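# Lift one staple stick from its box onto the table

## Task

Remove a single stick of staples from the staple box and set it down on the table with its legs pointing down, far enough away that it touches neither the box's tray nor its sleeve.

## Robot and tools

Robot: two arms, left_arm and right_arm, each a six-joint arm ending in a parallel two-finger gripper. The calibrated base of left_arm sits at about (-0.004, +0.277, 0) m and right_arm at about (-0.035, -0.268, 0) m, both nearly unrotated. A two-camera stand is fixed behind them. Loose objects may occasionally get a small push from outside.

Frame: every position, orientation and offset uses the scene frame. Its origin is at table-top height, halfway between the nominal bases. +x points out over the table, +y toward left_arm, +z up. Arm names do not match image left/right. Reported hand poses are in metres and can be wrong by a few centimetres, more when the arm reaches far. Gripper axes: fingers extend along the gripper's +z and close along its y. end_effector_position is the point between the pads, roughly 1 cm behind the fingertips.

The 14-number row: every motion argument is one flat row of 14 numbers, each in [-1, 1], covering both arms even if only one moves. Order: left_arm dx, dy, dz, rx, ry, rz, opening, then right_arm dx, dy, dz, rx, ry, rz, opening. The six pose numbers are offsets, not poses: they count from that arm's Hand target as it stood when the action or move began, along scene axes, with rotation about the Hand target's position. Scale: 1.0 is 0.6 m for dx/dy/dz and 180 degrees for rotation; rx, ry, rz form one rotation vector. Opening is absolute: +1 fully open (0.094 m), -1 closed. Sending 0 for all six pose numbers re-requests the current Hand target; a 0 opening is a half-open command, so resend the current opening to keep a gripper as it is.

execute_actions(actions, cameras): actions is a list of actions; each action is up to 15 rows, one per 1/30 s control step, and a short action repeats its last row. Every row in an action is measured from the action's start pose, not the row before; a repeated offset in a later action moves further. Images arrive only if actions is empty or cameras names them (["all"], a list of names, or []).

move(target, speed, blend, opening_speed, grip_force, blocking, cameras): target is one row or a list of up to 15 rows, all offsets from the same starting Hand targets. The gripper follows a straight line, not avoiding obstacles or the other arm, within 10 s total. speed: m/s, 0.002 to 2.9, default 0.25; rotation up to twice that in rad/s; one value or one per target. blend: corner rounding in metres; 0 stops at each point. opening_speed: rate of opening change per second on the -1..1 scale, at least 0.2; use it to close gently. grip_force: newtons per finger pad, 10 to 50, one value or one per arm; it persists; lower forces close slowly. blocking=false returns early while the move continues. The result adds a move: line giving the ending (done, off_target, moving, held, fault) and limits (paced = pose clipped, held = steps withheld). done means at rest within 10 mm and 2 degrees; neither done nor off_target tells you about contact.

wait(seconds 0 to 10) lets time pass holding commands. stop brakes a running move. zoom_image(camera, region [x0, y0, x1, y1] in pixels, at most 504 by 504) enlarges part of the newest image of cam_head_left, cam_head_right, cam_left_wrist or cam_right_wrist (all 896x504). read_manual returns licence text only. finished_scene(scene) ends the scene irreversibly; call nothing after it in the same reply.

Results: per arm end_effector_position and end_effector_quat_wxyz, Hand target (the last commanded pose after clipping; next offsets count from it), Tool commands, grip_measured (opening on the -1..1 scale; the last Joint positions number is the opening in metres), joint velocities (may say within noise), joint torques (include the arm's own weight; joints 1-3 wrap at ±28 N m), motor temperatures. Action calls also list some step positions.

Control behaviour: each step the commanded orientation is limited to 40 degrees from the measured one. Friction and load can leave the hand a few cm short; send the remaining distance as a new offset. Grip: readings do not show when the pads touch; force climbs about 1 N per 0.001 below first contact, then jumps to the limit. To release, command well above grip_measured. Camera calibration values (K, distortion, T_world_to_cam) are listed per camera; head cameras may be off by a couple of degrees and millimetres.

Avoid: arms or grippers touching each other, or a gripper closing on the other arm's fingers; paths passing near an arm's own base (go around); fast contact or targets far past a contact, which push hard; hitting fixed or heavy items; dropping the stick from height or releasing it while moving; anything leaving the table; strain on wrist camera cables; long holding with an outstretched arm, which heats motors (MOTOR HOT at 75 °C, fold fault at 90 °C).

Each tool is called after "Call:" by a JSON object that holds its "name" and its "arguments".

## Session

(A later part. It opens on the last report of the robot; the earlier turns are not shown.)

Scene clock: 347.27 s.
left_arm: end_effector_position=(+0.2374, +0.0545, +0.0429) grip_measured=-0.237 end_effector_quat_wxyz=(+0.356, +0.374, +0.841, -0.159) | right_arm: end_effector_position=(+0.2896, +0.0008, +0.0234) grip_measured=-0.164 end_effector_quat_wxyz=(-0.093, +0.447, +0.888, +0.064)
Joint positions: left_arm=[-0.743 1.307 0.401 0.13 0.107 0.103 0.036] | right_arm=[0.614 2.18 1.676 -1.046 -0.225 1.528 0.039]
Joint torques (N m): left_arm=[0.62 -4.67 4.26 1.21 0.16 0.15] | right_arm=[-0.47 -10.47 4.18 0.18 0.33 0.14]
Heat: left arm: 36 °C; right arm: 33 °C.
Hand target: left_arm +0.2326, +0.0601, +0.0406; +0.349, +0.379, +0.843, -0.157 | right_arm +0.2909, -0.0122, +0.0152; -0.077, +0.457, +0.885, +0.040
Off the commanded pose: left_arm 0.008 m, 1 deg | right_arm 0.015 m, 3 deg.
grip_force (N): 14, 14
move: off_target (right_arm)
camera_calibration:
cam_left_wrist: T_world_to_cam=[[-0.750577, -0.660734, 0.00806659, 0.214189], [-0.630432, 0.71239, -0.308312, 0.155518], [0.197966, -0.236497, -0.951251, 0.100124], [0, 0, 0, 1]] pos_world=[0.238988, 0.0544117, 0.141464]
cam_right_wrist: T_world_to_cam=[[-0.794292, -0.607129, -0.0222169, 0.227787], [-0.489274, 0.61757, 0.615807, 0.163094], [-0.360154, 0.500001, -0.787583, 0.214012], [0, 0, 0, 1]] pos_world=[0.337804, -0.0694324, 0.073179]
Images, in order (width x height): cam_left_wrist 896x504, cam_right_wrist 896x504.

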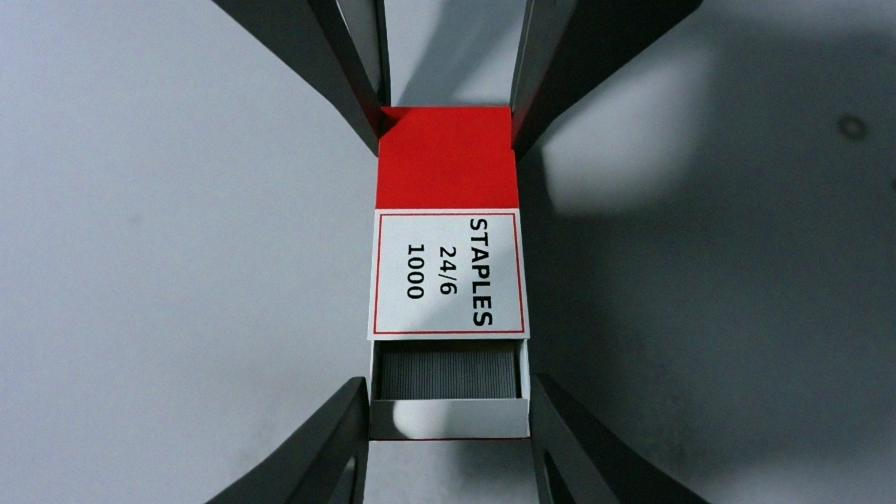

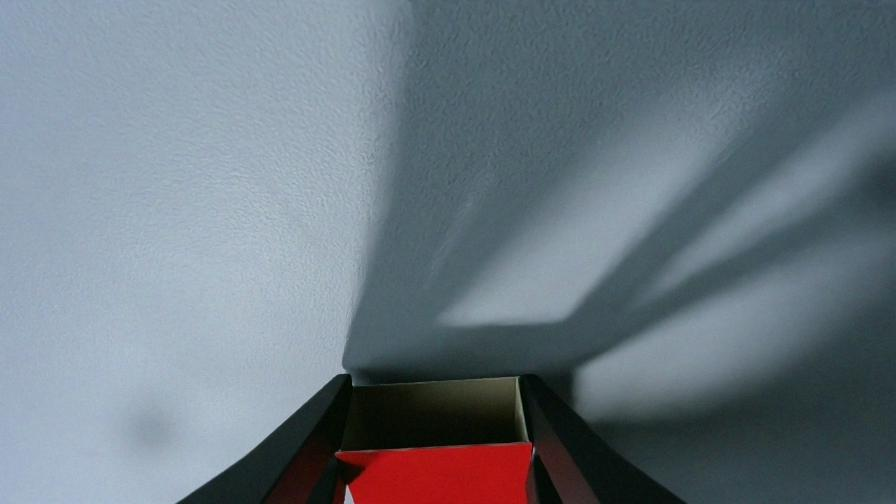

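Call:
{"name": "move", "arguments": {"target": [-0.05,0.058,-0.016,0,0,0,-0.3,0.0153,-0.0197,0,0,0,0,-0.27], "cameras": ["cam_left_wrist","cam_right_wrist"], "speed": 0.04}}

Scene clock: 358.37 s.
left_arm: end_effector_position=(+0.2039, +0.0933, +0.0307) grip_measured=-0.237 end_effector_quat_wxyz=(+0.349, +0.376, +0.844, -0.156) | right_arm: end_effector_position=(+0.3027, -0.0177, +0.0221) grip_measured=-0.179 end_effector_quat_wxyz=(-0.077, +0.456, +0.885, +0.057)
Joint positions: left_arm=[-0.688 1.073 0.236 0.039 0.145 0.146 0.036] | right_arm=[0.575 2.18 1.676 -1.049 -0.19 1.507 0.039]
Joint torques (N m): left_arm=[0.57 -2.66 5.12 1.37 0.18 0.11] | right_arm=[-0.17 -9.95 4.85 0.03 0 -0.03]
Heat: left arm: 35 °C; right arm: 33 °C.
Hand target: left_arm +0.2026, +0.0949, +0.0310; +0.349, +0.379, +0.843, -0.157 | right_arm +0.3000, -0.0240, +0.0152; -0.078, +0.457, +0.885, +0.040
Off the commanded pose: left_arm 0.002 m, 0 deg | right_arm 0.010 m, 2 deg.
grip_force (N): 14, 14
move: done
camera_calibration:
cam_left_wrist: T_world_to_cam=[[-0.751118, -0.660124, 0.00764126, 0.214858], [-0.633111, 0.717005, -0.291676, 0.102612], [0.187063, -0.223921, -0.956487, 0.105485], [0, 0, 0, 1]] pos_world=[0.206616, 0.0918796, 0.129183]
cam_right_wrist: T_world_to_cam=[[-0.805219, -0.592572, -0.0218991, 0.230514], [-0.489987, 0.644114, 0.587393, 0.183105], [-0.333967, 0.48371, -0.809006, 0.21918], [0, 0, 0, 1]] pos_world=[0.348532, -0.0873641, 0.0748112]
Images, in order (width x height): cam_left_wrist 896x504, cam_right_wrist 896x504.

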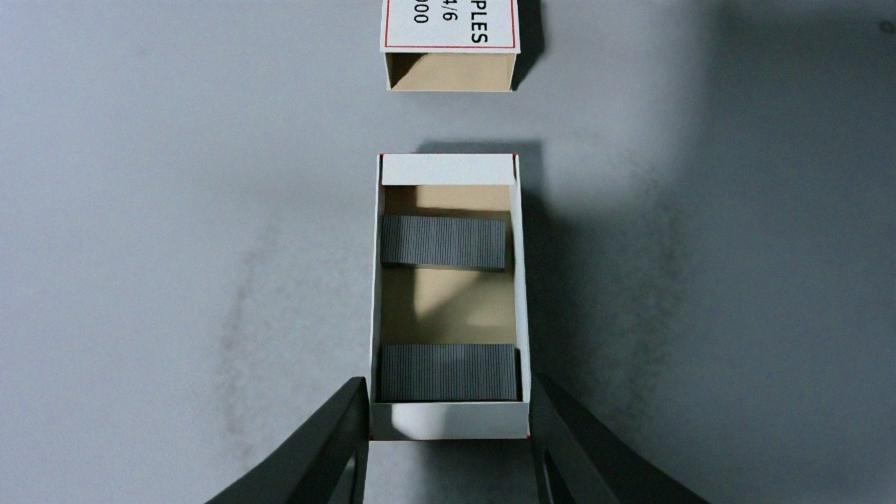

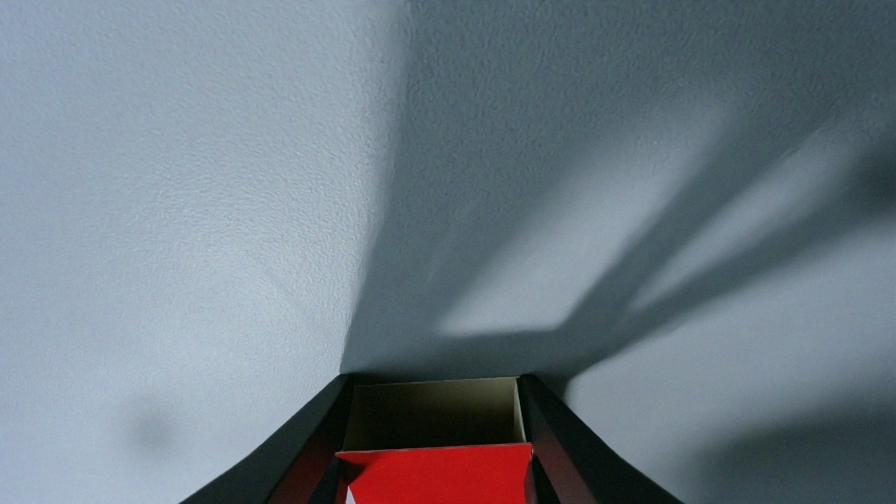

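Call:
{"name": "zoom_image", "arguments": {"camera": "cam_left_wrist", "region": [355, 140, 545, 450]}}

Scaled by 1.626 from the camera's 896x504 image, which has a finer 1280x720 frame.

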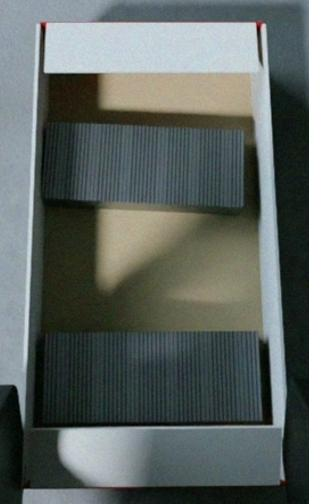

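Call:
{"name": "move", "arguments": {"target": [[0,0,0,0,0,0,0.1,0,0,0,0,0,0,0.1],[-0.0567,0.065,0.0833,0,0,0,0.1,0,0,0.1333,0,0,0,0.1],[0.079,0.2752,0.1983,0,0,0.25,0.1,-0.1083,0.185,0.1163,-0.0155,-0.1112,0.5126,-0.5]], "cameras": ["cam_head_left","cam_right_wrist"], "speed": [0.1,0.15,0.2], "blend": [0,0.02,0]}}

Scene clock: 459.43 s.
left_arm: end_effector_position=(+0.2431, +0.2571, +0.1338) grip_measured=+0.098 end_effector_quat_wxyz=(+0.364, +0.036, +0.931, -0.014) | right_arm: end_effector_position=(+0.2344, +0.0861, +0.0670) grip_measured=-0.497 end_effector_quat_wxyz=(+0.045, -0.325, +0.944, +0.014)
Joint positions: left_arm=[-0.144 0.747 0.586 -0.664 -0.008 -0.008 0.052] | right_arm=[0.95 2.18 1.866 -1.167 0.028 0.265 0.024]
Joint torques (N m): left_arm=[0.55 -0.44 10.02 1.46 -0.08 -0.09] | right_arm=[0.5 -15.46 4.25 0.43 0.06 -0.08]
Heat: left arm: 35 °C; right arm: 34 °C.
Hand target: left_arm +0.2500, +0.2600, +0.1500; +0.383, +0.027, +0.923, -0.011 | right_arm +0.2351, +0.0871, +0.0851; +0.067, -0.329, +0.942, +0.023
Off the commanded pose: left_arm 0.018 m, 3 deg | right_arm 0.018 m, 3 deg.
grip_force (N): 14, 14
move: off_target (left_arm, right_arm); target 3's new opening was sent with right_arm's hand 0.018 m and 3 deg from that target
camera_calibration:
cam_right_wrist: T_world_to_cam=[[0.626945, -0.778884, 0.0167548, -0.08419], [-0.736441, -0.585491, 0.338902, 0.236633], [-0.254155, -0.224812, -0.940673, 0.23361], [0, 0, 0, 1]] pos_world=[0.286422, 0.12549, 0.140966]
Images, in order (width x height): cam_head_left 896x504, cam_right_wrist 896x504.

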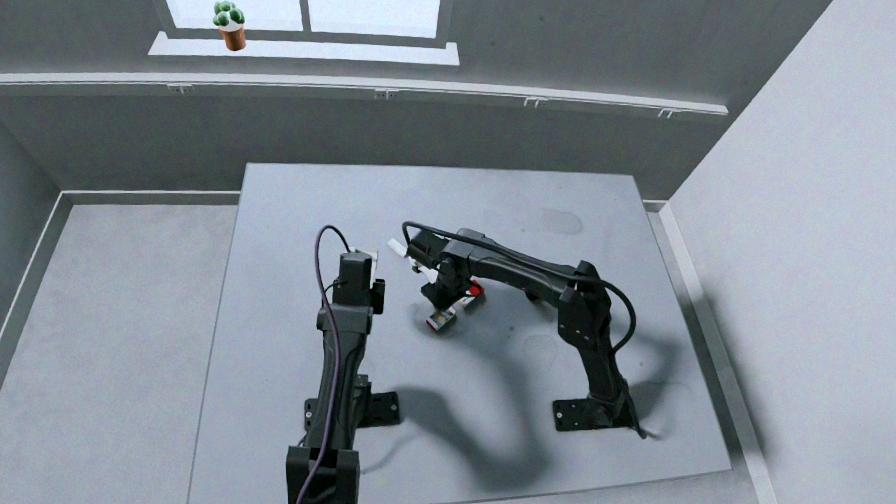

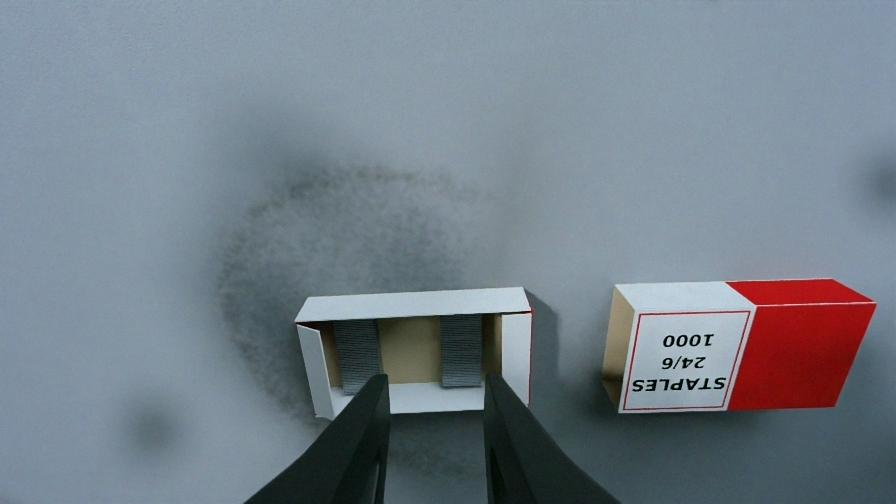

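Call:
{"name": "zoom_image", "arguments": {"camera": "cam_right_wrist", "region": [285, 275, 555, 435]}}

Scaled by 1.867 from the camera's 896x504 image, which has a finer 1280x720 frame.

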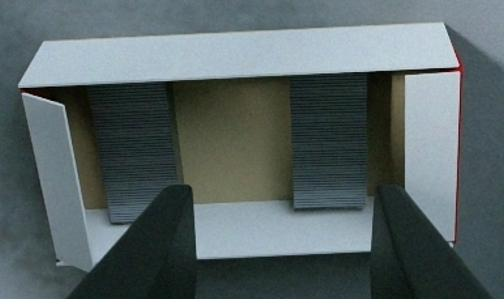

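Call:
{"name": "move", "arguments": {"target": [0,0,0,0,0,0,0.1,-0.0052,-0.0193,-0.0585,0,0,0.006,-0.62], "cameras": ["cam_right_wrist"], "speed": 0.08}}

Scene clock: 493.43 s.
left_arm: end_effector_position=(+0.2431, +0.2571, +0.1338) grip_measured=+0.098 end_effector_quat_wxyz=(+0.364, +0.036, +0.931, -0.014) | right_arm: end_effector_position=(+0.2267, +0.0758, +0.0336) grip_measured=-0.617 end_effector_quat_wxyz=(+0.046, -0.339, +0.939, +0.013)
Joint positions: left_arm=[-0.144 0.747 0.586 -0.664 -0.008 -0.008 0.052] | right_arm=[0.95 2.146 1.678 -1.01 0.028 0.234 0.018]
Joint torques (N m): left_arm=[0.55 -0.44 9.99 1.46 -0.09 -0.1] | right_arm=[-1.09 -14.83 4.46 0.49 0.03 -0.1]
Motor temperatures (°C): left_arm=[25 26 33 36 23 27 26] | right_arm=[25 38 29 24 25 23 25]
Heat: left arm: 36 °C; right arm: 38 °C.
Hand target: left_arm +0.2500, +0.2600, +0.1500; +0.383, +0.027, +0.923, -0.011 | right_arm +0.2320, +0.0755, +0.0499; +0.066, -0.338, +0.938, +0.024
Off the commanded pose: left_arm 0.018 m, 3 deg | right_arm 0.017 m, 3 deg.
grip_force (N): 14, 14
move: off_target (left_arm, right_arm)
camera_calibration:
cam_right_wrist: T_world_to_cam=[[0.649954, -0.759734, 0.0190623, -0.0935616], [-0.719611, -0.607176, 0.336894, 0.234175], [-0.244376, -0.232683, -0.94135, 0.196394], [0, 0, 0, 1]] pos_world=[0.27732, 0.116801, 0.107767]
Images, in order (width x height): cam_right_wrist 896x504.

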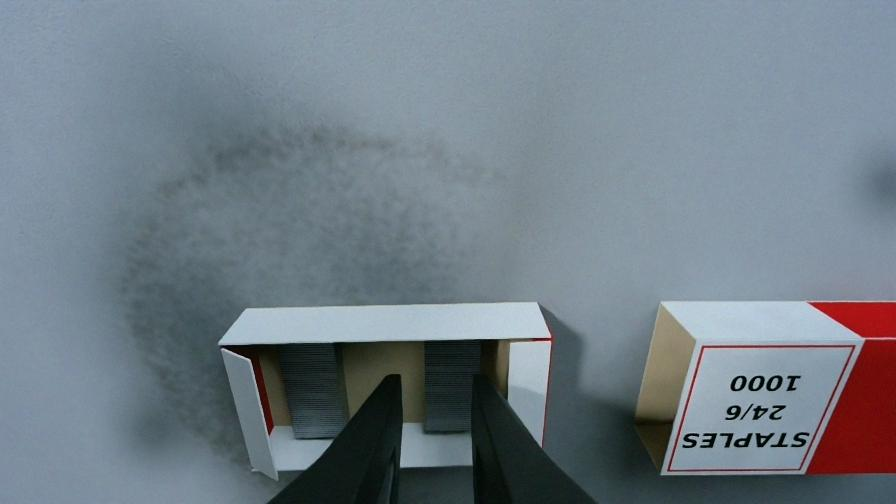

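Call:
{"name": "zoom_image", "arguments": {"camera": "cam_right_wrist", "region": [360, 320, 570, 480]}}

Scaled by 2.400 from the camera's 896x504 image, which has a finer 1280x720 frame.

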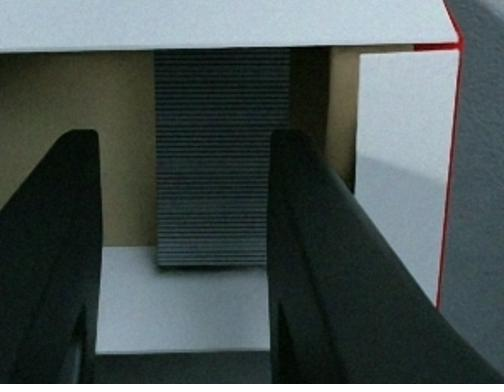

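Call:
{"name": "move", "arguments": {"target": [0,0,0,0,0,0,0.1,0.0025,-0.002,-0.003,0,0,0,-0.62], "cameras": ["cam_right_wrist"], "speed": 0.05}}

Scene clock: 521.77 s.
left_arm: end_effector_position=(+0.2431, +0.2571, +0.1338) grip_measured=+0.098 end_effector_quat_wxyz=(+0.364, +0.036, +0.931, -0.014) | right_arm: end_effector_position=(+0.2301, +0.0753, +0.0338) grip_measured=-0.617 end_effector_quat_wxyz=(+0.049, -0.338, +0.940, +0.015)
Joint positions: left_arm=[-0.144 0.747 0.586 -0.664 -0.008 -0.008 0.052] | right_arm=[0.943 2.146 1.678 -1.004 0.028 0.23 0.018]
Joint torques (N m): left_arm=[0.54 -0.44 10.02 1.45 -0.09 -0.09] | right_arm=[-0.53 -14.67 4.04 0.38 0.03 -0.04]
Heat: left arm: 36 °C; right arm: 37 °C.
Hand target: left_arm +0.2500, +0.2600, +0.1500; +0.383, +0.027, +0.923, -0.011 | right_arm +0.2334, +0.0743, +0.0481; +0.066, -0.338, +0.938, +0.024
Off the commanded pose: left_arm 0.018 m, 3 deg | right_arm 0.015 m, 2 deg.
grip_force (N): 14, 14
move: off_target (left_arm, right_arm)
camera_calibration:
cam_right_wrist: T_world_to_cam=[[0.648124, -0.76132, 0.0180596, -0.095608], [-0.722381, -0.607122, 0.331011, 0.237093], [-0.241041, -0.227582, -0.943454, 0.19611], [0, 0, 0, 1]] pos_world=[0.280508, 0.115788, 0.108267]
Images, in order (width x height): cam_right_wrist 896x504.

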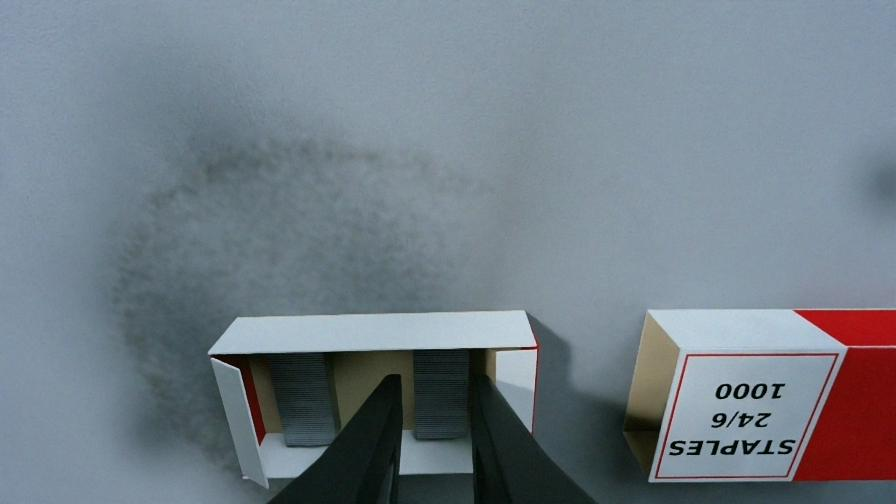

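Call:
{"name": "zoom_image", "arguments": {"camera": "cam_right_wrist", "region": [360, 330, 560, 490]}}

Scaled by 2.520 from the camera's 896x504 image, which has a finer 1280x720 frame.

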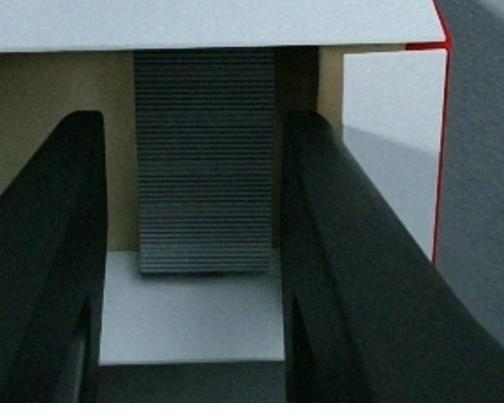

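Call:
{"name": "move", "arguments": {"target": [0,0,0,0,0,0,0.1,0,0,-0.016,0,0,0,-0.62], "cameras": ["cam_right_wrist"], "speed": 0.04}}

Scene clock: 532.40 s.
left_arm: end_effector_position=(+0.2431, +0.2571, +0.1338) grip_measured=+0.098 end_effector_quat_wxyz=(+0.364, +0.036, +0.931, -0.014) | right_arm: end_effector_position=(+0.2296, +0.0747, +0.0266) grip_measured=-0.617 end_effector_quat_wxyz=(+0.051, -0.338, +0.940, +0.016)
Joint positions: left_arm=[-0.144 0.747 0.586 -0.664 -0.008 -0.008 0.052] | right_arm=[0.943 2.146 1.648 -0.97 0.028 0.23 0.018]
Joint torques (N m): left_arm=[0.54 -0.44 10 1.46 -0.09 -0.09] | right_arm=[-0.58 -13.96 4.31 0.5 0 -0.06]
Heat: left arm: 36 °C; right arm: 37 °C.
Hand target: left_arm +0.2500, +0.2600, +0.1500; +0.383, +0.027, +0.923, -0.011 | right_arm +0.2335, +0.0744, +0.0386; +0.066, -0.338, +0.938, +0.024
Off the commanded pose: left_arm 0.018 m, 3 deg | right_arm 0.013 m, 2 deg.
grip_force (N): 14, 14
move: off_target (left_arm, right_arm)
camera_calibration:
cam_right_wrist: T_world_to_cam=[[0.648392, -0.761112, 0.0172056, -0.0956533], [-0.722973, -0.608505, 0.327157, 0.239091], [-0.238534, -0.224565, -0.944813, 0.188335], [0, 0, 0, 1]] pos_world=[0.279801, 0.114979, 0.101367]
Images, in order (width x height): cam_right_wrist 896x504.

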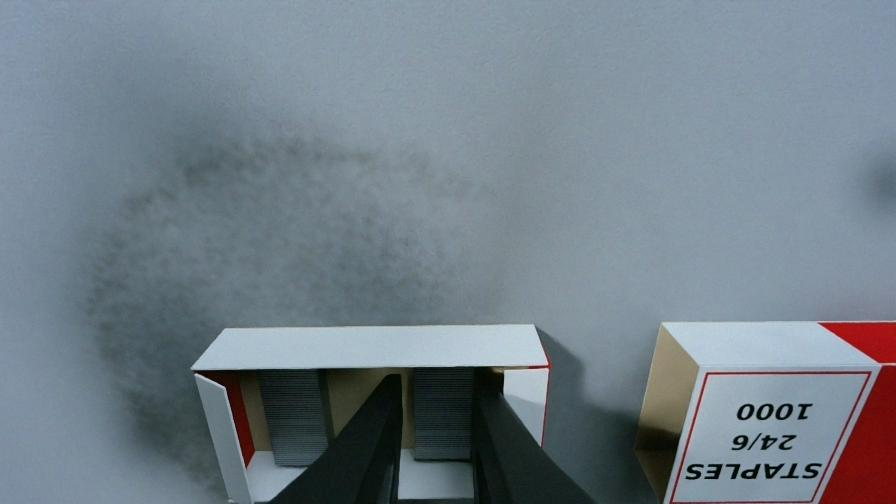

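Call:
{"name": "zoom_image", "arguments": {"camera": "cam_right_wrist", "region": [360, 344, 560, 504]}}

Scaled by 2.520 from the camera's 896x504 image, which has a finer 1280x720 frame.

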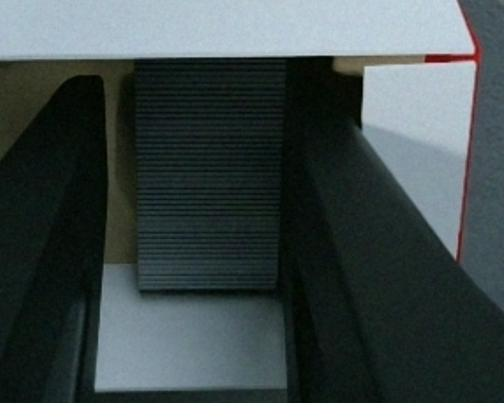

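Call:
{"name": "move", "arguments": {"target": [0,0,0,0,0,0,0.1,0,0,0,0,0,0,-0.85], "cameras": ["cam_right_wrist"], "speed": 0.04, "opening_speed": 0.2}}

Scene clock: 544.60 s.
left_arm: end_effector_position=(+0.2431, +0.2571, +0.1338) grip_measured=+0.098 end_effector_quat_wxyz=(+0.364, +0.036, +0.931, -0.014) | right_arm: end_effector_position=(+0.2297, +0.0748, +0.0266) grip_measured=-0.686 end_effector_quat_wxyz=(+0.051, -0.338, +0.940, +0.016)
Joint positions: left_arm=[-0.144 0.747 0.586 -0.664 -0.008 -0.008 0.052] | right_arm=[0.943 2.146 1.648 -0.969 0.028 0.23 0.015]
Joint torques (N m): left_arm=[0.54 -0.44 10.03 1.46 -0.09 -0.1] | right_arm=[-0.65 -13.82 4.34 0.49 0.02 -0.05]
Heat: left arm: 36 °C; right arm: 37 °C.
Hand target: left_arm +0.2500, +0.2600, +0.1500; +0.383, +0.027, +0.923, -0.011 | right_arm +0.2335, +0.0743, +0.0386; +0.066, -0.338, +0.938, +0.024
Off the commanded pose: left_arm 0.018 m, 3 deg | right_arm 0.013 m, 2 deg.
grip_force (N): 14, 14
move: off_target (left_arm, right_arm)
camera_calibration:
cam_right_wrist: T_world_to_cam=[[0.648371, -0.761133, 0.0171095, -0.0955594], [-0.723056, -0.608589, 0.326818, 0.239218], [-0.238339, -0.22427, -0.944933, 0.188281], [0, 0, 0, 1]] pos_world=[0.279801, 0.115078, 0.101367]
Images, in order (width x height): cam_right_wrist 896x504.

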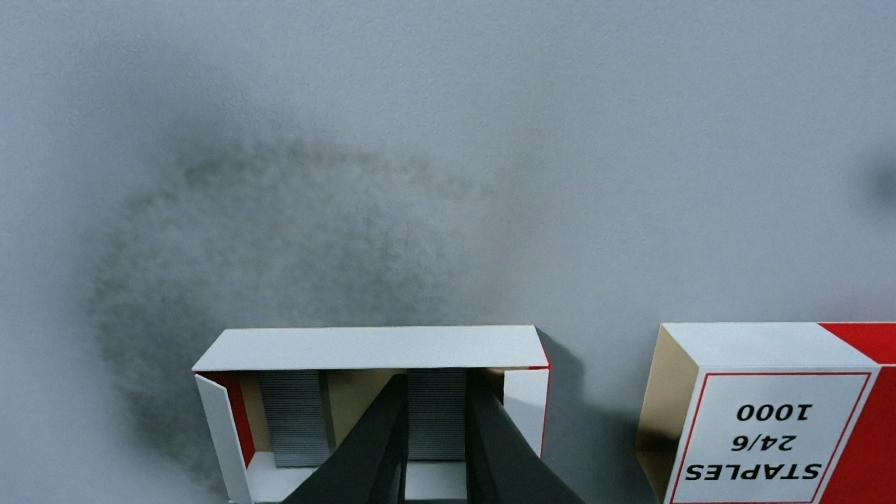

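Call:
{"name": "move", "arguments": {"target": [[0,0,0,0,0,0,0.1,0,0,0.0917,0,0,0,-0.85],[0,0,0,0,0,0,0.1,-0.1667,-0.1167,0.0857,0,0,0,-0.85],[0,0,0,0,0,0,0.1,-0.1667,-0.1167,0.0333,0,0,0,-0.85]], "cameras": ["cam_right_wrist","cam_head_right"], "speed": [0.06,0.15,0.1], "blend": [0.01,0.02,0]}}

Scene clock: 564.43 s.
left_arm: end_effector_position=(+0.2431, +0.2571, +0.1338) grip_measured=+0.098 end_effector_quat_wxyz=(+0.364, +0.036, +0.931, -0.014) | right_arm: end_effector_position=(+0.1338, +0.0045, +0.0587) grip_measured=-0.686 end_effector_quat_wxyz=(+0.061, -0.341, +0.938, +0.024)
Joint positions: left_arm=[-0.144 0.747 0.586 -0.664 -0.008 -0.008 0.052] | right_arm=[1.056 1.678 1.141 -0.908 0.039 0.334 0.015]
Joint torques (N m): left_arm=[0.57 -0.43 10.03 1.45 -0.09 -0.1] | right_arm=[0.58 -7.05 4.4 0.52 0.04 0.1]
Heat: left arm: 36 °C; right arm: 37 °C.
Hand target: left_arm +0.2500, +0.2600, +0.1500; +0.383, +0.027, +0.923, -0.011 | right_arm +0.1333, +0.0043, +0.0585; +0.066, -0.338, +0.938, +0.024
Off the commanded pose: left_arm 0.018 m, 3 deg | right_arm 0.000 m, 1 deg.
grip_force (N): 14, 14
move: off_target (left_arm); blend cut to 0.0157 m at target 2
camera_calibration:
cam_right_wrist: T_world_to_cam=[[0.653848, -0.756569, 0.00924396, -0.0877577], [-0.722607, -0.620781, 0.304089, 0.117943], [-0.224326, -0.205508, -0.952599, 0.178585], [0, 0, 0, 1]] pos_world=[0.182668, 0.0435226, 0.135065]
Images, in order (width x height): cam_head_right 896x504, cam_right_wrist 896x504.

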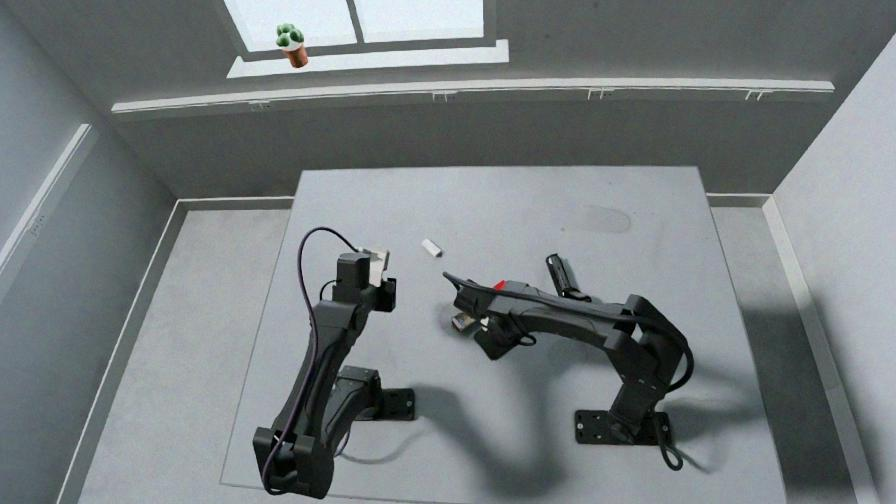

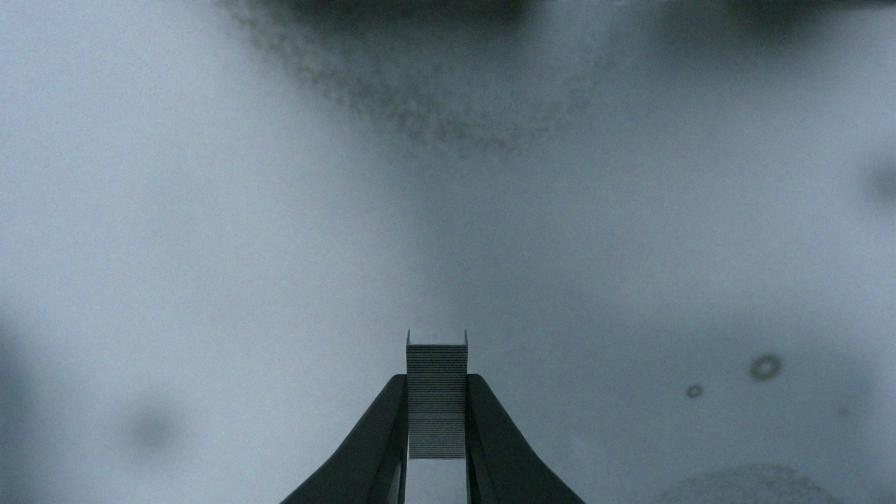

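Call:
{"name": "move", "arguments": {"target": [0,0,0,0,0,0,0.1,0,0,-0.045,0,0,0,-0.85], "cameras": ["cam_right_wrist"], "speed": 0.05}}

Scene clock: 570.57 s.
left_arm: end_effector_position=(+0.2431, +0.2571, +0.1338) grip_measured=+0.098 end_effector_quat_wxyz=(+0.364, +0.036, +0.931, -0.014) | right_arm: end_effector_position=(+0.1349, +0.0063, +0.0404) grip_measured=-0.686 end_effector_quat_wxyz=(+0.072, -0.341, +0.937, +0.033)
Joint positions: left_arm=[-0.144 0.747 0.586 -0.664 -0.008 -0.008 0.052] | right_arm=[1.056 1.685 1.068 -0.8 0.039 0.334 0.015]
Joint torques (N m): left_arm=[0.54 -0.44 10.02 1.45 -0.09 -0.09] | right_arm=[0.44 -5.01 4.33 0.59 0.07 0.08]
Heat: left arm: 36 °C; right arm: 36 °C.
Hand target: left_arm +0.2500, +0.2600, +0.1500; +0.383, +0.027, +0.923, -0.011 | right_arm +0.1334, +0.0043, +0.0315; +0.066, -0.338, +0.938, +0.024
Off the commanded pose: left_arm 0.018 m, 3 deg | right_arm 0.009 m, 1 deg.
grip_force (N): 14, 14
move: off_target (left_arm)
camera_calibration:
cam_right_wrist: T_world_to_cam=[[0.653762, -0.7567, 0.000661802, -0.0865889], [-0.726929, -0.627797, 0.278292, 0.127102], [-0.210168, -0.182417, -0.960496, 0.159996], [0, 0, 0, 1]] pos_world=[0.182628, 0.0434583, 0.118362]
Images, in order (width x height): cam_right_wrist 896x504.

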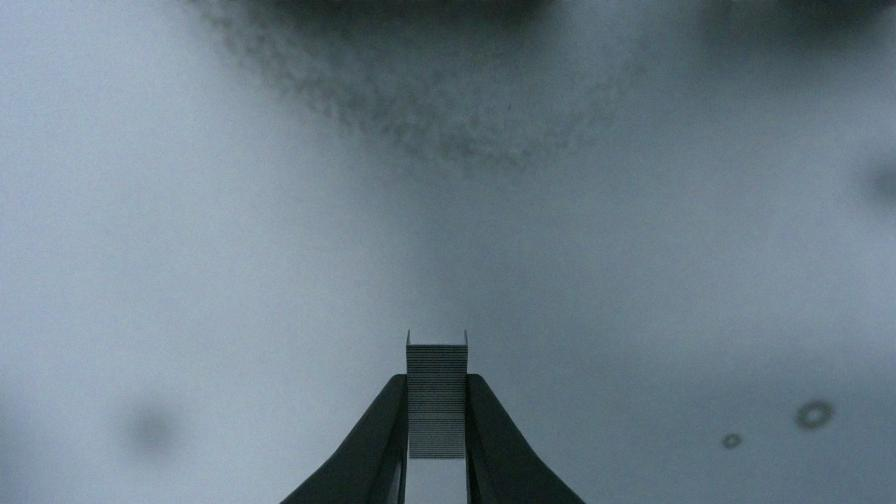

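Call:
{"name": "move", "arguments": {"target": [0,0,0,0,0,0,0.1,0,0,-0.018,-0.0087,0.0109,0,-0.85], "cameras": ["cam_right_wrist"], "speed": 0.05}}

Scene clock: 577.43 s.
left_arm: end_effector_position=(+0.2431, +0.2571, +0.1338) grip_measured=+0.098 end_effector_quat_wxyz=(+0.364, +0.036, +0.931, -0.014) | right_arm: end_effector_position=(+0.1324, +0.0028, +0.0248) grip_measured=-0.686 end_effector_quat_wxyz=(+0.051, -0.342, +0.938, +0.018)
Joint positions: left_arm=[-0.144 0.747 0.586 -0.664 -0.008 -0.008 0.052] | right_arm=[1.056 1.737 1.068 -0.799 0.037 0.334 0.015]
Joint torques (N m): left_arm=[0.55 -0.49 10.02 1.46 -0.1 -0.1] | right_arm=[-0.54 -5.16 5.67 0.4 -0.06 0.04]
Heat: left arm: 36 °C; right arm: 35 °C.
Hand target: left_arm +0.2500, +0.2600, +0.1500; +0.383, +0.027, +0.923, -0.011 | right_arm +0.1334, +0.0044, +0.0208; +0.046, -0.339, +0.940, +0.017
Off the commanded pose: left_arm 0.018 m, 3 deg | right_arm 0.004 m, 1 deg.
grip_force (N): 14, 14
move: off_target (left_arm)
camera_calibration:
cam_right_wrist: T_world_to_cam=[[0.654207, -0.756174, 0.0146672, -0.0879405], [-0.718263, -0.615101, 0.32519, 0.125044], [-0.236879, -0.223277, -0.945535, 0.147154], [0, 0, 0, 1]] pos_world=[0.182203, 0.0432724, 0.0997663]
Images, in order (width x height): cam_right_wrist 896x504.

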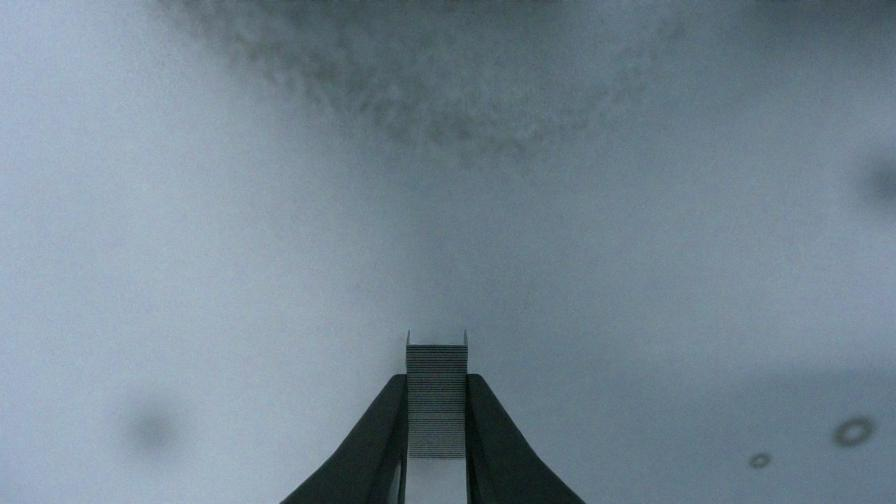

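Call:
{"name": "move", "arguments": {"target": [0,0,0,0,0,0,0.1,0,0,-0.008,0,0,0,-0.85], "cameras": [], "speed": 0.03}}

Scene clock: 589.83 s.
left_arm: end_effector_position=(+0.2431, +0.2571, +0.1338) grip_measured=+0.098 end_effector_quat_wxyz=(+0.364, +0.036, +0.931, -0.014) | right_arm: end_effector_position=(+0.1333, +0.0044, +0.0230) grip_measured=-0.686 end_effector_quat_wxyz=(+0.052, -0.342, +0.938, +0.019)
Joint positions: left_arm=[-0.144 0.747 0.586 -0.664 -0.008 -0.008 0.052] | right_arm=[1.056 1.744 1.068 -0.789 0.037 0.334 0.015]
Joint torques (N m): left_arm=[0.55 -0.44 10.02 1.46 -0.09 -0.09] | right_arm=[-0.31 -4.96 4.56 0.48 -0.08 0.04]
Heat: left arm: 36 °C; right arm: 34 °C.
Hand target: left_arm +0.2500, +0.2600, +0.1500; +0.383, +0.027, +0.923, -0.011 | right_arm +0.1334, +0.0043, +0.0159; +0.046, -0.339, +0.940, +0.017
Off the commanded pose: left_arm 0.018 m, 3 deg | right_arm 0.007 m, 1 deg.
grip_force (N): 14, 14
move: off_target (left_arm)
No camera images: "cameras" was empty.

Call:
{"name": "move", "arguments": {"target": [0,0,0,0,0,0,0.1,0,0,-0.007,0,0,0,-0.85], "cameras": ["cam_right_wrist"], "speed": 0.03}}

Scene clock: 592.97 s.
left_arm: end_effector_position=(+0.2431, +0.2571, +0.1338) grip_measured=+0.098 end_effector_quat_wxyz=(+0.364, +0.036, +0.931, -0.014) | right_arm: end_effector_position=(+0.1348, +0.0070, +0.0227) grip_measured=-0.686 end_effector_quat_wxyz=(+0.057, -0.342, +0.938, +0.022)
Joint positions: left_arm=[-0.144 0.747 0.586 -0.664 -0.008 -0.008 0.052] | right_arm=[1.056 1.746 1.068 -0.776 0.037 0.334 0.015]
Joint torques (N m): left_arm=[0.55 -0.46 10 1.46 -0.08 -0.1] | right_arm=[-0.25 -4.96 3.89 0.57 -0.09 0.03]
Motor temperatures (°C): left_arm=[25 26 34 36 23 27 26] | right_arm=[25 33 30 24 25 23 25]
Heat: left arm: 36 °C; right arm: 33 °C.
Hand target: left_arm +0.2500, +0.2600, +0.1500; +0.383, +0.027, +0.923, -0.011 | right_arm +0.1334, +0.0044, +0.0117; +0.046, -0.339, +0.940, +0.017
Off the commanded pose: left_arm 0.018 m, 3 deg | right_arm 0.011 m, 1 deg.
grip_force (N): 14, 14
move: off_target (left_arm, right_arm)
camera_calibration:
cam_right_wrist: T_world_to_cam=[[0.654131, -0.75631, 0.0103422, -0.0862998], [-0.720482, -0.618864, 0.312911, 0.130693], [-0.230258, -0.212136, -0.949726, 0.145798], [0, 0, 0, 1]] pos_world=[0.184185, 0.0465411, 0.0984655]
Images, in order (width x height): cam_right_wrist 896x504.

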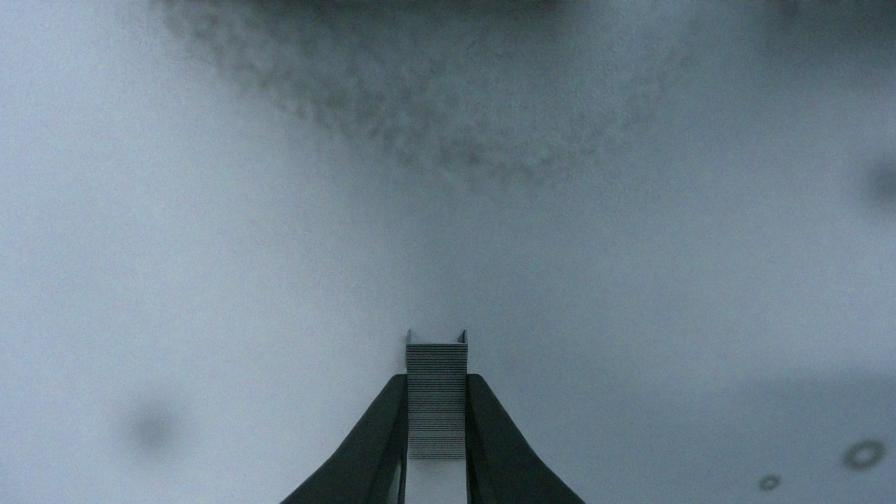

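Call:
{"name": "zoom_image", "arguments": {"camera": "cam_right_wrist", "region": [370, 310, 510, 480]}}

Scaled by 2.965 from the camera's 896x504 image, which has a finer 1280x720 frame.

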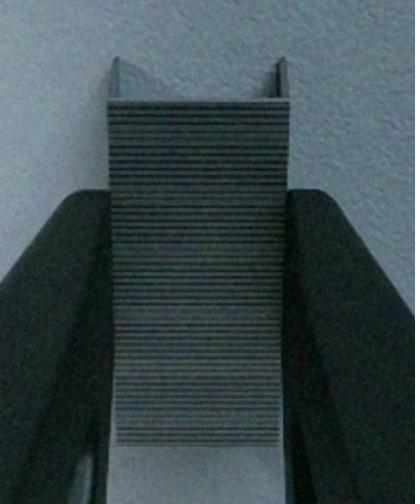

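Call:
{"name": "move", "arguments": {"target": [[0,0,0,0,0,0,0.1,0,0,0.012,0,0,0,-0.85],[0,0,0,0,0,0,0.1,0,0,0.012,0,0,0,-0.5]], "cameras": ["cam_right_wrist"], "speed": 0.04, "opening_speed": 0.2}}

Scene clock: 603.77 s.
left_arm: end_effector_position=(+0.2431, +0.2571, +0.1338) grip_measured=+0.098 end_effector_quat_wxyz=(+0.364, +0.036, +0.931, -0.014) | right_arm: end_effector_position=(+0.1341, +0.0058, +0.0225) grip_measured=-0.503 end_effector_quat_wxyz=(+0.054, -0.342, +0.938, +0.021)
Joint positions: left_arm=[-0.144 0.747 0.586 -0.664 -0.008 -0.008 0.052] | right_arm=[1.056 1.746 1.068 -0.782 0.037 0.334 0.023]
Joint torques (N m): left_arm=[0.57 -0.43 9.99 1.46 -0.09 -0.09] | right_arm=[-0.27 -5.91 5.46 0.34 -0.08 0.07]
Heat: left arm: 36 °C; right arm: 32 °C.
Hand target: left_arm +0.2500, +0.2600, +0.1500; +0.383, +0.027, +0.923, -0.011 | right_arm +0.1334, +0.0044, +0.0189; +0.046, -0.339, +0.940, +0.017
Off the commanded pose: left_arm 0.018 m, 3 deg | right_arm 0.004 m, 1 deg.
grip_force (N): 14, 14
move: off_target (left_arm)
camera_calibration:
cam_right_wrist: T_world_to_cam=[[0.654211, -0.756221, 0.0117775, -0.0868037], [-0.71941, -0.61741, 0.318204, 0.129165], [-0.233361, -0.216646, -0.947949, 0.145624], [0, 0, 0, 1]] pos_world=[0.183693, 0.0456537, 0.0979658]
Images, in order (width x height): cam_right_wrist 896x504.

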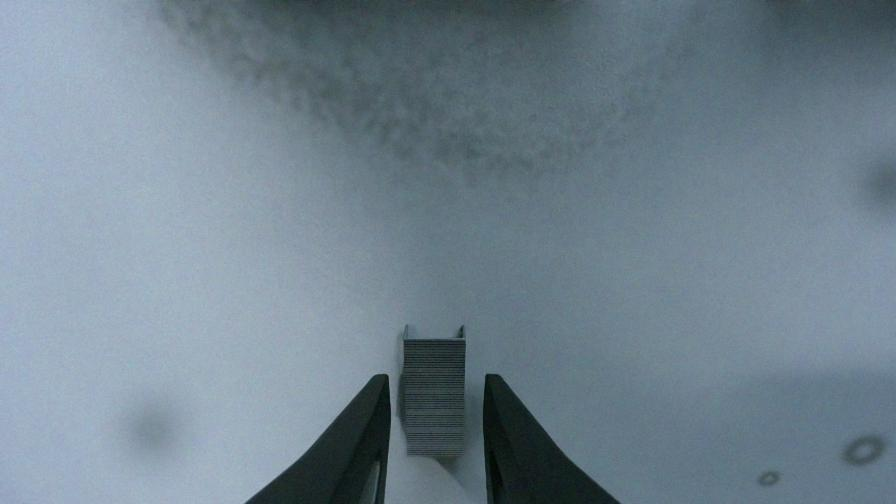

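Call:
{"name": "move", "arguments": {"target": [0,0,0,0,0,0,0.1,0,0,0.15,0,0,0,-0.5], "cameras": ["cam_right_wrist","cam_head_left","cam_head_right"], "speed": 0.06}}

Scene clock: 609.80 s.
left_arm: end_effector_position=(+0.2431, +0.2571, +0.1338) grip_measured=+0.098 end_effector_quat_wxyz=(+0.364, +0.036, +0.931, -0.014) | right_arm: end_effector_position=(+0.1309, +0.0006, +0.0936) grip_measured=-0.503 end_effector_quat_wxyz=(+0.030, -0.343, +0.939, +0.001)
Joint positions: left_arm=[-0.144 0.747 0.586 -0.664 -0.008 -0.008 0.052] | right_arm=[1.056 1.701 1.315 -1.137 0.037 0.334 0.023]
Joint torques (N m): left_arm=[0.55 -0.46 10.02 1.46 -0.09 -0.09] | right_arm=[-0.32 -9.83 6.89 0.19 -0.06 0.03]
Heat: left arm: 36 °C; right arm: 32 °C.
Hand target: left_arm +0.2500, +0.2600, +0.1500; +0.383, +0.027, +0.923, -0.011 | right_arm +0.1334, +0.0044, +0.1090; +0.046, -0.339, +0.940, +0.017
Off the commanded pose: left_arm 0.018 m, 3 deg | right_arm 0.016 m, 3 deg.
grip_force (N): 14, 14
move: off_target (left_arm, right_arm)
camera_calibration:
cam_right_wrist: T_world_to_cam=[[0.65488, -0.75508, 0.0314263, -0.0914278], [-0.708458, -0.598906, 0.373362, 0.0945217], [-0.263097, -0.266771, -0.927153, 0.212998], [0, 0, 0, 1]] pos_world=[0.182878, 0.0443962, 0.165064]
Images, in order (width x height): cam_head_left 896x504, cam_head_right 896x504, cam_right_wrist 896x504.

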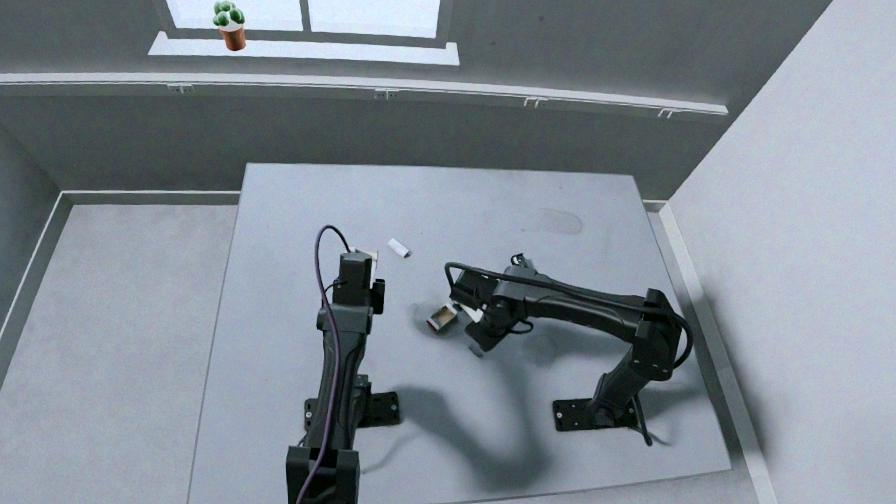

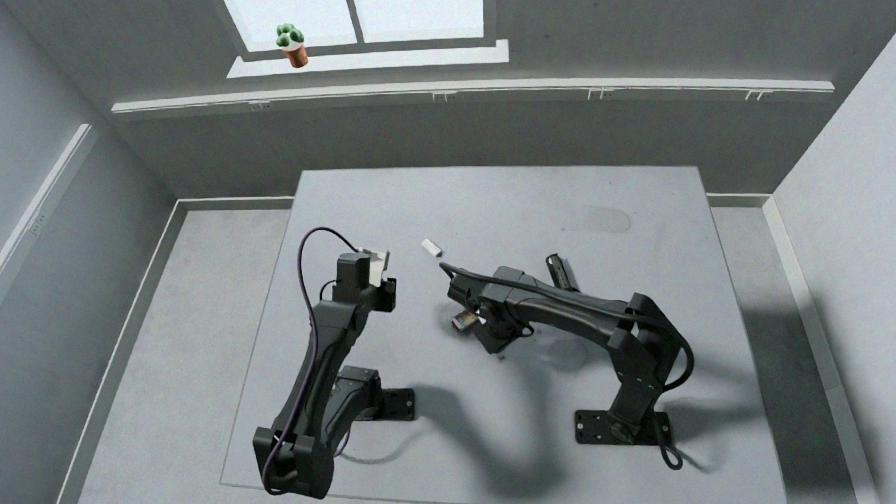

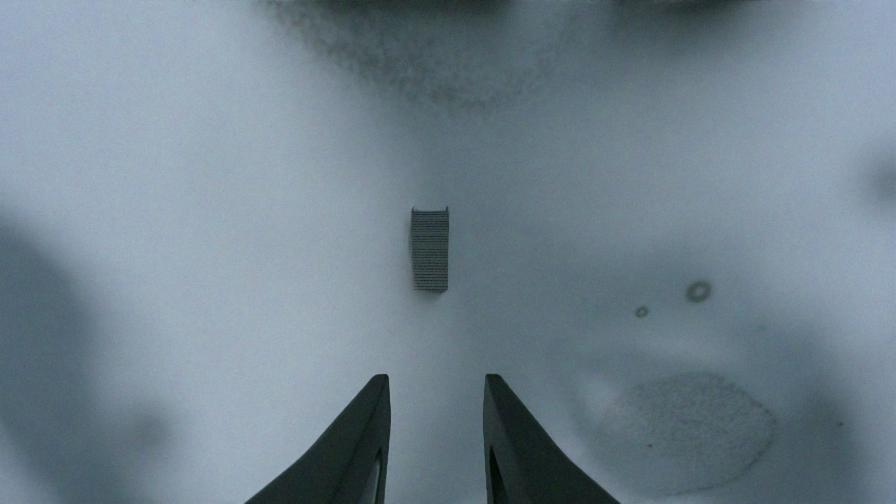

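Call:
{"name": "zoom_image", "arguments": {"camera": "cam_head_left", "region": [410, 280, 510, 370]}}

Call:
{"name": "zoom_image", "arguments": {"camera": "cam_right_wrist", "region": [390, 190, 480, 310]}}

Scaled by 5.040 from the camera's 896x504 image, which has a finer 1280x720 frame.

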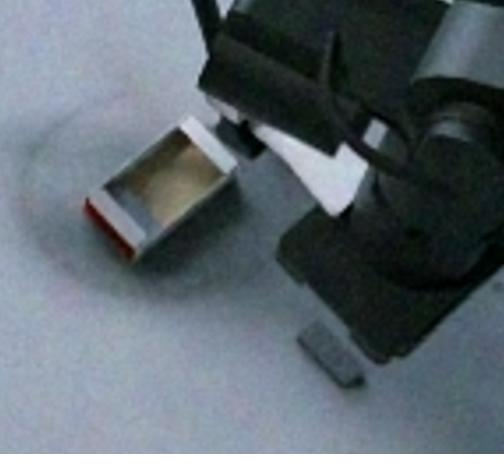

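Scaled by 4.200 from the camera's 896x504 image, which has a finer 1280x720 frame.

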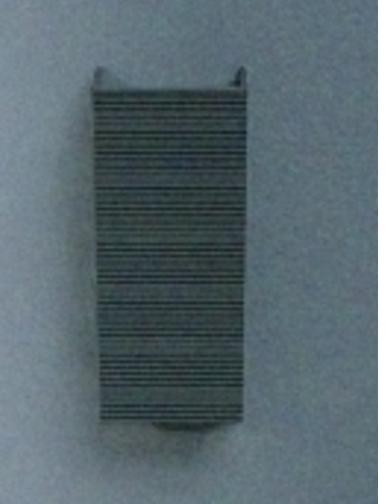

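Call:
{"name": "finished_scene", "arguments": {"scene": 2}}

The scene is finished: the task was done.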